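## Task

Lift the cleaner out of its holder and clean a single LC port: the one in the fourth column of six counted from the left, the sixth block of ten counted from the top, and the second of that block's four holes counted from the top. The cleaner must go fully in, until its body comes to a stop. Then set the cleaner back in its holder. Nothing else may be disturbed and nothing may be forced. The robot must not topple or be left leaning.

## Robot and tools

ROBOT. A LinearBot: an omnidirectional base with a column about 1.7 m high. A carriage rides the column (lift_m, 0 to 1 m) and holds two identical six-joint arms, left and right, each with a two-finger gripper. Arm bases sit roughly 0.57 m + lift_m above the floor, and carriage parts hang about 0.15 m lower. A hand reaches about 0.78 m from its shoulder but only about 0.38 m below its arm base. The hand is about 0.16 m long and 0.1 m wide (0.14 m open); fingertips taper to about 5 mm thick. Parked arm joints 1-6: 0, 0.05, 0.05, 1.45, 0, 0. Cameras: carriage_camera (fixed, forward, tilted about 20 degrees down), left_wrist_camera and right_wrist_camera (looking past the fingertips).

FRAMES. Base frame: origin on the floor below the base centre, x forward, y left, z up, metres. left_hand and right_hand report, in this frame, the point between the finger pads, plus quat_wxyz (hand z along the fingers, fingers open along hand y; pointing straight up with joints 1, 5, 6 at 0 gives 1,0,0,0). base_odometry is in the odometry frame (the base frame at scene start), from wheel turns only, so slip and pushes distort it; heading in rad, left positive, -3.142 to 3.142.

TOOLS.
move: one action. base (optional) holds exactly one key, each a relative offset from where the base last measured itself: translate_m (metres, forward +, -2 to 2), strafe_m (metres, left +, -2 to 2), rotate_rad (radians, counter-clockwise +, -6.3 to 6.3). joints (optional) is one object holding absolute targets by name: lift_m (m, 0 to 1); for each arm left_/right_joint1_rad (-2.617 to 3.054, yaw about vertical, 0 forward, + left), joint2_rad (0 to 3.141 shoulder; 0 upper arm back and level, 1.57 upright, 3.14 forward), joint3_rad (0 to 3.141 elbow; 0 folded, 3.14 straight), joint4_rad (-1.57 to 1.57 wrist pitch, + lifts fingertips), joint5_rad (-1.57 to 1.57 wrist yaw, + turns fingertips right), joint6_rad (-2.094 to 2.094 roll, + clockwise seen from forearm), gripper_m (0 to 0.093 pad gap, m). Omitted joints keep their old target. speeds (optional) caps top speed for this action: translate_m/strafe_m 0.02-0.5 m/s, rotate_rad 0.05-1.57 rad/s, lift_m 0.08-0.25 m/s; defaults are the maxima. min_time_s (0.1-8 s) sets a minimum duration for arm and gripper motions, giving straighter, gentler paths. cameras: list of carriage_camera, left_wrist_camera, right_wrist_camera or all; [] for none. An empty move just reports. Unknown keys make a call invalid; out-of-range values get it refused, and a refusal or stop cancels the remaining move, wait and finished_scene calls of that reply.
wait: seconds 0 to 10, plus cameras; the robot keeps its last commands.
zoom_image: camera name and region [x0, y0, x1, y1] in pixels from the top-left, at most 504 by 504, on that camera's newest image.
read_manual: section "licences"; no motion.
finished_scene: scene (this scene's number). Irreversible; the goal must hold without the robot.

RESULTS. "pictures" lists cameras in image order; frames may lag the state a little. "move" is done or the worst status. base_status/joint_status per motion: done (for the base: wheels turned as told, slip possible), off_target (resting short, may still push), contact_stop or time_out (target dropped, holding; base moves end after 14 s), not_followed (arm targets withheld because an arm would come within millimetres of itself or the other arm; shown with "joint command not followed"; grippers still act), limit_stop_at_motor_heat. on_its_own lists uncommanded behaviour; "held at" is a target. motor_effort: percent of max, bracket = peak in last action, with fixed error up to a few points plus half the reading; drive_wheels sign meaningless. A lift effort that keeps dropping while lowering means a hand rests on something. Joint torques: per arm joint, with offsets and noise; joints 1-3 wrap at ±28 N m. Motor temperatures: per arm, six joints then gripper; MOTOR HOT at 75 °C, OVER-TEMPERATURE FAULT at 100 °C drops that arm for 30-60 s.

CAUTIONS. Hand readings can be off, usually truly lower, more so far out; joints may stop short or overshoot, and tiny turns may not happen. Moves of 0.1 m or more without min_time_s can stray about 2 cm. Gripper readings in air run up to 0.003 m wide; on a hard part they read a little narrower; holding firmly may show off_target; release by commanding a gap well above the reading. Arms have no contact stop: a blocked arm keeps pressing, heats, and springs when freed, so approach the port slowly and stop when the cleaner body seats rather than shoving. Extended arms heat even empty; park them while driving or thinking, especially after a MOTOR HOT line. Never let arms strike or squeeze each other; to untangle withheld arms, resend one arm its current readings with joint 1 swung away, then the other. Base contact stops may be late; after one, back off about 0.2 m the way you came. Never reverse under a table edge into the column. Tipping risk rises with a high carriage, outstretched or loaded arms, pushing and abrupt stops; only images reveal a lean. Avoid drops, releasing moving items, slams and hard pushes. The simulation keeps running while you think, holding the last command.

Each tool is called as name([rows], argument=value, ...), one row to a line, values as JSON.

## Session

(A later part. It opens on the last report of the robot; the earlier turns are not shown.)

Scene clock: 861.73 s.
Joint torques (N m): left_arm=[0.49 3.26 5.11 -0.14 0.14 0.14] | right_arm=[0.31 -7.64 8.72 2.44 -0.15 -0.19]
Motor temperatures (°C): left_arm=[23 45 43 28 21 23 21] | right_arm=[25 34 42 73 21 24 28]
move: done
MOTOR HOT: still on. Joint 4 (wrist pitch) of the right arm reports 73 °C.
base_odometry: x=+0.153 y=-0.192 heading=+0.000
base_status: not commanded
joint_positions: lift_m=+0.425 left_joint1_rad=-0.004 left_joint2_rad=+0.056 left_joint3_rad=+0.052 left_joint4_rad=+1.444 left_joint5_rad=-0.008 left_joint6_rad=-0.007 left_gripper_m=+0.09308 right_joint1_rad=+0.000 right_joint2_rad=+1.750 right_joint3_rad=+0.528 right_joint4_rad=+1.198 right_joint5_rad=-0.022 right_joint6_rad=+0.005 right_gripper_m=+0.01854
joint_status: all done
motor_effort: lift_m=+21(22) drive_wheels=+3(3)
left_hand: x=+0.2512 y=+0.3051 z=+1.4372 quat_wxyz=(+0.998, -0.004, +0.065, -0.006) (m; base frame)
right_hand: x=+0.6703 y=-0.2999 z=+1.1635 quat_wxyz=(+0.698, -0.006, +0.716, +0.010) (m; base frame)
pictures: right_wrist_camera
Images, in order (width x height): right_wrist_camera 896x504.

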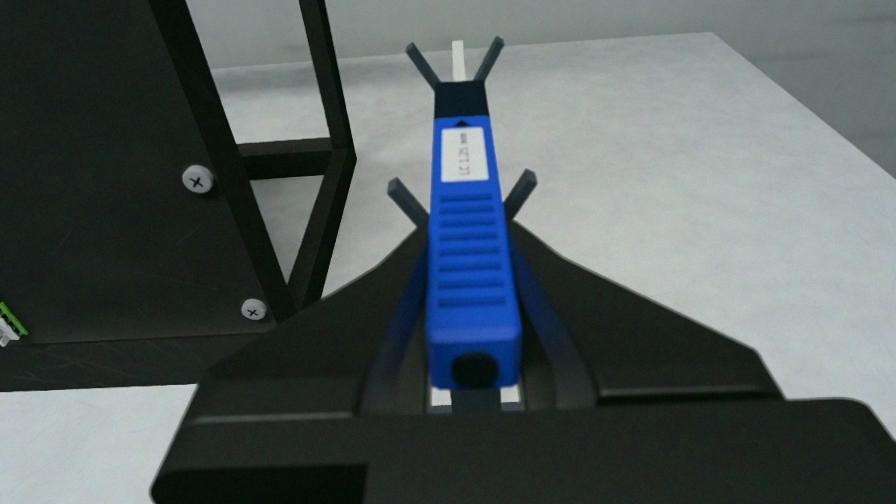

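move(joints={"right_gripper_m": 0.020}, min_time_s=1.0, cameras=["right_wrist_camera"])

move(joints={"right_gripper_m": 0.03}, min_time_s=1.5, cameras=["right_wrist_camera"])

Scene clock: 868.30 s.
Joint torques (N m): left_arm=[0.53 3.22 5.14 -0.16 0.12 0.13] | right_arm=[0.31 -7.64 8.68 2.43 -0.12 -0.18]
Motor temperatures (°C): left_arm=[23 45 43 28 21 23 21] | right_arm=[25 34 42 72 21 24 28]
move: done
MOTOR HOT: cleared for the motors of the right arm.
base_odometry: x=+0.153 y=-0.192 heading=+0.000
base_status: not commanded
joint_positions: lift_m=+0.425 left_joint1_rad=-0.004 left_joint2_rad=+0.056 left_joint3_rad=+0.052 left_joint4_rad=+1.444 left_joint5_rad=-0.008 left_joint6_rad=-0.007 left_gripper_m=+0.09308 right_joint1_rad=+0.000 right_joint2_rad=+1.750 right_joint3_rad=+0.528 right_joint4_rad=+1.198 right_joint5_rad=-0.022 right_joint6_rad=+0.005 right_gripper_m=+0.01997
joint_status: all done
motor_effort: lift_m=+22(22) drive_wheels=-3(3)
left_hand: x=+0.2512 y=+0.3051 z=+1.4372 quat_wxyz=(+0.998, -0.004, +0.065, -0.006) (m; base frame)
right_hand: x=+0.6703 y=-0.2999 z=+1.1635 quat_wxyz=(+0.698, -0.006, +0.716, +0.010) (m; base frame)
pictures: right_wrist_camera
Images, in order (width x height): right_wrist_camera 896x504.

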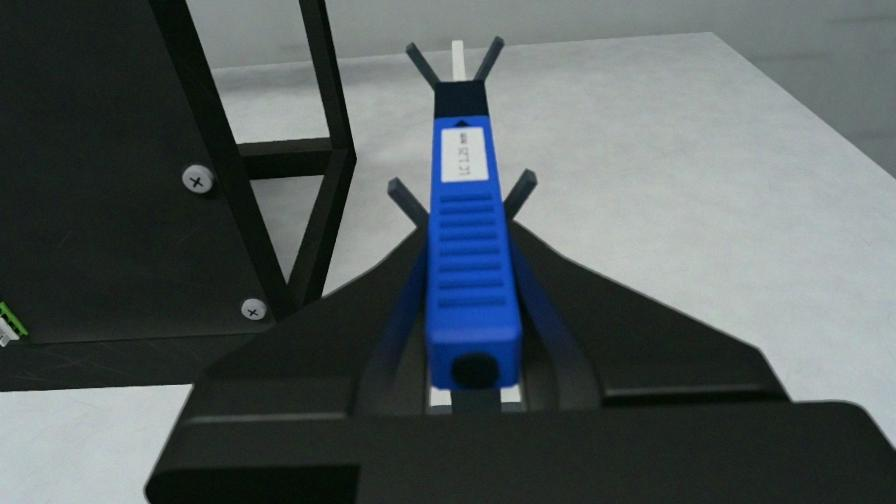

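Scene clock: 870.10 s.
Joint torques (N m): left_arm=[0.51 3.18 5.19 -0.14 0.14 0.11] | right_arm=[0.32 -7.65 8.73 2.43 -0.14 -0.17]
Motor temperatures (°C): left_arm=[23 45 43 28 21 23 21] | right_arm=[25 34 42 71 21 24 28]
move: done
base_odometry: x=+0.153 y=-0.192 heading=+0.000
base_status: not commanded
joint_positions: lift_m=+0.425 left_joint1_rad=-0.004 left_joint2_rad=+0.056 left_joint3_rad=+0.052 left_joint4_rad=+1.444 left_joint5_rad=-0.008 left_joint6_rad=-0.007 left_gripper_m=+0.09308 right_joint1_rad=+0.000 right_joint2_rad=+1.750 right_joint3_rad=+0.528 right_joint4_rad=+1.198 right_joint5_rad=-0.022 right_joint6_rad=+0.005 right_gripper_m=+0.02991
joint_status: all done
motor_effort: lift_m=+20(22) drive_wheels=-3(3)
left_hand: x=+0.2512 y=+0.3051 z=+1.4372 quat_wxyz=(+0.998, -0.004, +0.065, -0.006) (m; base frame)
right_hand: x=+0.6703 y=-0.2999 z=+1.1635 quat_wxyz=(+0.698, -0.006, +0.716, +0.010) (m; base frame)
pictures: right_wrist_camera
Images, in order (width x height): right_wrist_camera 896x504.

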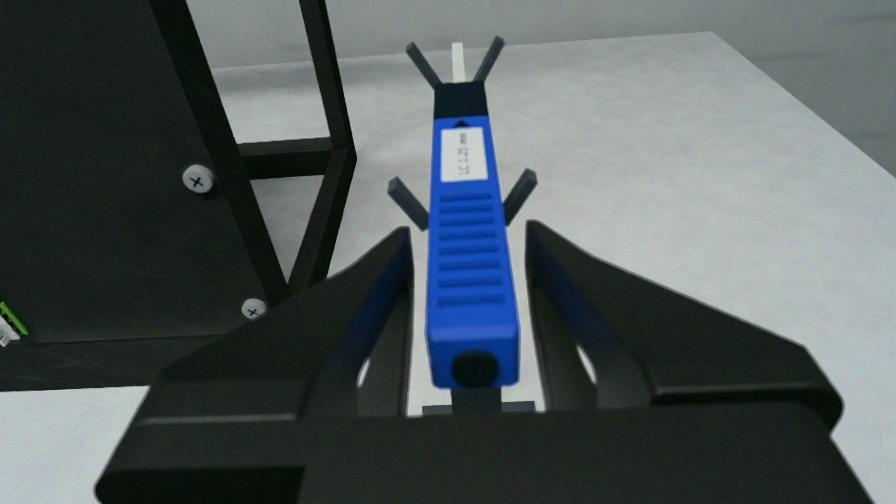

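move(joints={"right_gripper_m": 0.06}, min_time_s=2.0, cameras=["right_wrist_camera"])

zoom_image(camera="right_wrist_camera", region=[370, 10, 580, 240])

move(base={"translate_m": -0.08}, speeds={"translate_m": 0.05}, cameras=["right_wrist_camera"])

Scene clock: 875.63 s.
Joint torques (N m): left_arm=[0.53 3.21 5.14 -0.14 0.14 0.13] | right_arm=[0.34 -7.64 8.7 2.44 -0.13 -0.18]
Motor temperatures (°C): left_arm=[23 45 43 28 21 23 21] | right_arm=[25 34 42 70 21 24 28]
move: done
base_odometry: x=+0.153 y=-0.192 heading=+0.000
base_status: not commanded
joint_positions: lift_m=+0.425 left_joint1_rad=-0.004 left_joint2_rad=+0.056 left_joint3_rad=+0.052 left_joint4_rad=+1.444 left_joint5_rad=-0.008 left_joint6_rad=-0.007 left_gripper_m=+0.09308 right_joint1_rad=+0.000 right_joint2_rad=+1.750 right_joint3_rad=+0.528 right_joint4_rad=+1.198 right_joint5_rad=-0.022 right_joint6_rad=+0.005 right_gripper_m=+0.05991
joint_status: all done
motor_effort: lift_m=+21(22) drive_wheels=-3(3)
left_hand: x=+0.2512 y=+0.3051 z=+1.4372 quat_wxyz=(+0.998, -0.004, +0.065, -0.006) (m; base frame)
right_hand: x=+0.6703 y=-0.2999 z=+1.1635 quat_wxyz=(+0.698, -0.006, +0.716, +0.010) (m; base frame)
pictures: right_wrist_camera
Images, in order (width x height): right_wrist_camera 896x504.

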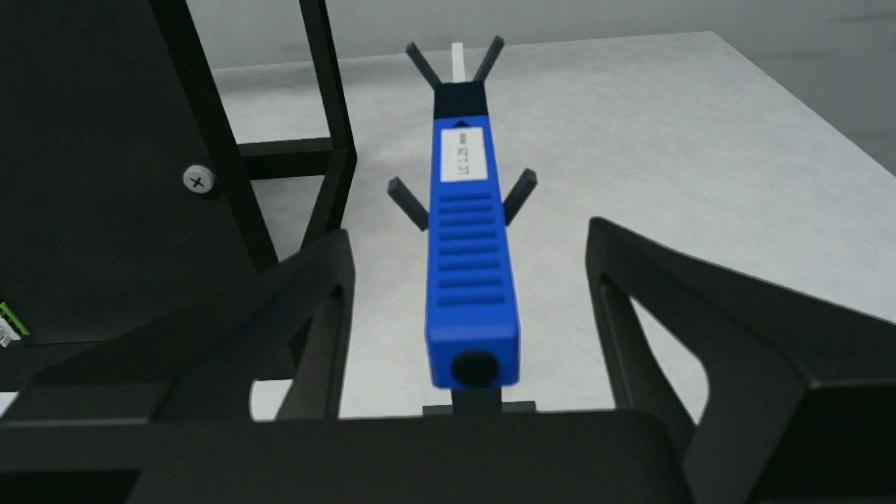

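Scaled by 2.191 from the camera's 896x504 image, which has a finer 1280x720 frame.

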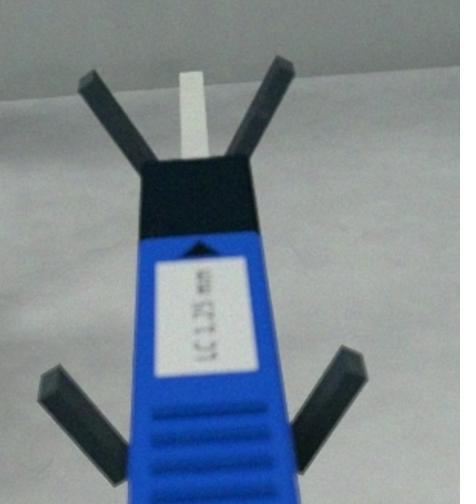

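Scene clock: 877.73 s.
Joint torques (N m): left_arm=[0.47 3.25 5.15 -0.11 0.13 0.13] | right_arm=[0.31 -7.66 8.69 2.44 -0.15 -0.18]
Motor temperatures (°C): left_arm=[23 45 43 28 21 23 21] | right_arm=[25 34 42 70 21 24 28]
move: done
base_odometry: x=+0.073 y=-0.191 heading=+0.000
base_status: done
joint_positions: lift_m=+0.425 left_joint1_rad=-0.004 left_joint2_rad=+0.056 left_joint3_rad=+0.052 left_joint4_rad=+1.444 left_joint5_rad=-0.008 left_joint6_rad=-0.007 left_gripper_m=+0.09308 right_joint1_rad=+0.000 right_joint2_rad=+1.750 right_joint3_rad=+0.528 right_joint4_rad=+1.198 right_joint5_rad=-0.023 right_joint6_rad=+0.005 right_gripper_m=+0.05991
joint_status: not commanded
motor_effort: lift_m=+21(22) drive_wheels=+4(13)
left_hand: x=+0.2512 y=+0.3051 z=+1.4372 quat_wxyz=(+0.998, -0.004, +0.065, -0.006) (m; base frame)
right_hand: x=+0.6703 y=-0.2999 z=+1.1635 quat_wxyz=(+0.698, -0.006, +0.716, +0.010) (m; base frame)
pictures: right_wrist_camera
Images, in order (width x height): right_wrist_camera 896x504.

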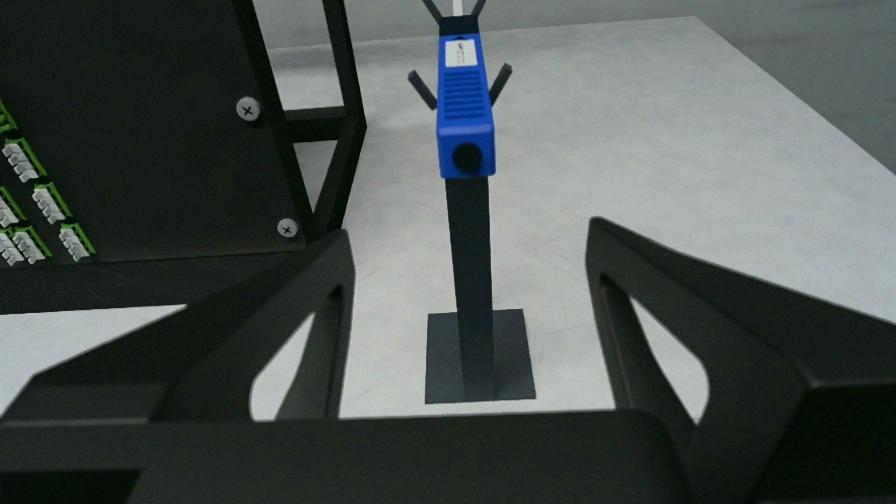

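move(base={"translate_m": -0.25}, speeds={"translate_m": 0.15}, cameras=["right_wrist_camera"])

move(joints={"right_joint1_rad": 0, "right_joint2_rad": 0.05, "right_joint3_rad": 0.05, "right_joint4_rad": 1.45, "right_joint5_rad": 0, "right_joint6_rad": 0}, min_time_s=2.5, cameras=["carriage_camera"])

zoom_image(camera="carriage_camera", region=[340, 100, 600, 290])

Scene clock: 885.53 s.
Joint torques (N m): left_arm=[0.51 3.25 5.18 -0.14 0.16 0.12] | right_arm=[0.31 -7.46 8.72 2.41 -0.13 -0.18]
Motor temperatures (°C): left_arm=[23 44 43 27 21 23 21] | right_arm=[25 34 42 69 21 24 27]
move: done
base_odometry: x=-0.177 y=-0.192 heading=+0.000
base_status: done
joint_positions: lift_m=+0.425 left_joint1_rad=-0.004 left_joint2_rad=+0.056 left_joint3_rad=+0.052 left_joint4_rad=+1.444 left_joint5_rad=-0.008 left_joint6_rad=-0.007 left_gripper_m=+0.09308 right_joint1_rad=+0.000 right_joint2_rad=+1.750 right_joint3_rad=+0.528 right_joint4_rad=+1.198 right_joint5_rad=-0.023 right_joint6_rad=+0.005 right_gripper_m=+0.05991
joint_status: not commanded
motor_effort: lift_m=+22(22) drive_wheels=+0(14)
left_hand: x=+0.2512 y=+0.3051 z=+1.4372 quat_wxyz=(+0.998, -0.004, +0.065, -0.006) (m; base frame)
right_hand: x=+0.6703 y=-0.2999 z=+1.1635 quat_wxyz=(+0.698, -0.006, +0.716, +0.010) (m; base frame)
pictures: right_wrist_camera
Images, in order (width x height): right_wrist_camera 896x504.

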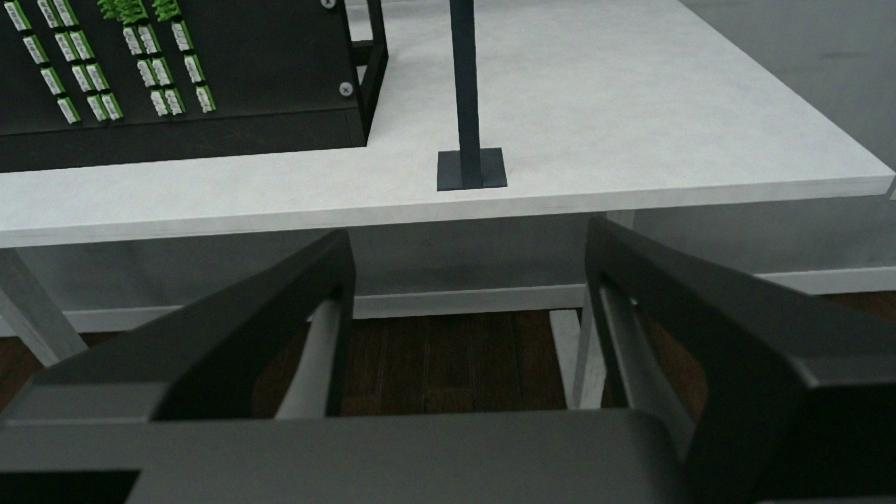

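Scene clock: 888.33 s.
Joint torques (N m): left_arm=[0.57 3.19 5.14 -0.15 0.16 0.14] | right_arm=[0.29 2.54 5.78 0 0.23 -0.17]
Motor temperatures (°C): left_arm=[23 44 43 27 21 23 21] | right_arm=[25 34 42 68 21 24 27]
move: done
base_odometry: x=-0.177 y=-0.192 heading=+0.000
base_status: not commanded
joint_positions: lift_m=+0.425 left_joint1_rad=-0.004 left_joint2_rad=+0.056 left_joint3_rad=+0.052 left_joint4_rad=+1.444 left_joint5_rad=-0.008 left_joint6_rad=-0.007 left_gripper_m=+0.09308 right_joint1_rad=+0.000 right_joint2_rad=+0.057 right_joint3_rad=+0.061 right_joint4_rad=+1.442 right_joint5_rad=-0.016 right_joint6_rad=+0.005 right_gripper_m=+0.05991
joint_status: all done
motor_effort: lift_m=+21(22) drive_wheels=+0(1)
left_hand: x=+0.2512 y=+0.3051 z=+1.4372 quat_wxyz=(+0.998, -0.004, +0.065, -0.006) (m; base frame)
right_hand: x=+0.2494 y=-0.3013 z=+1.4394 quat_wxyz=(+0.998, -0.008, +0.063, +0.003) (m; base frame)
pictures: carriage_camera
Images, in order (width x height): carriage_camera 896x504.

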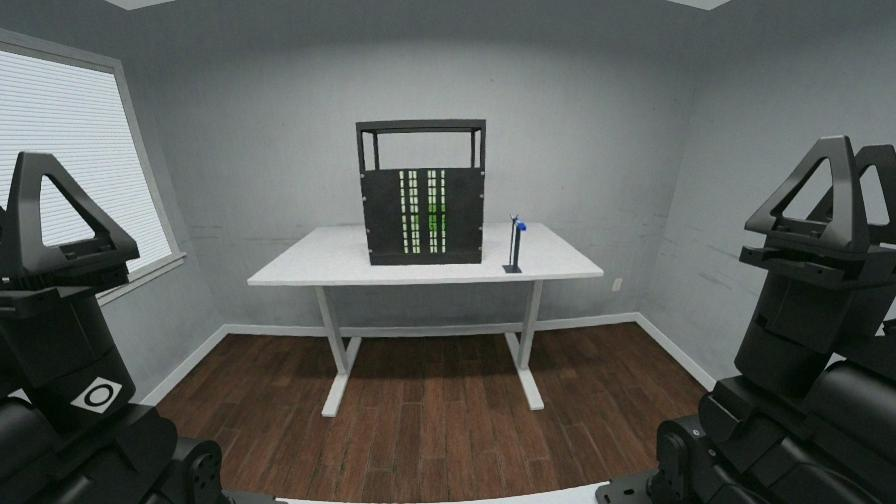

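Scaled by 1.938 from the camera's 896x504 image, which has a finer 1280x720 frame.

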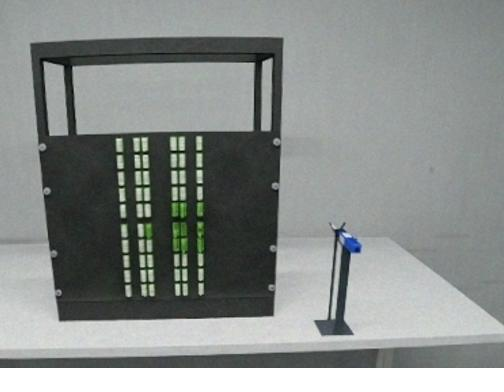

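zoom_image(camera="carriage_camera", region=[490, 200, 550, 290])

Scaled by 5.600 from the camera's 896x504 image, which has a finer 1280x720 frame.

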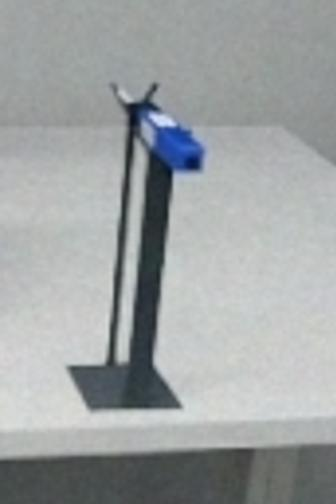

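finished_scene(scene=2)

The scene is finished: the task was done.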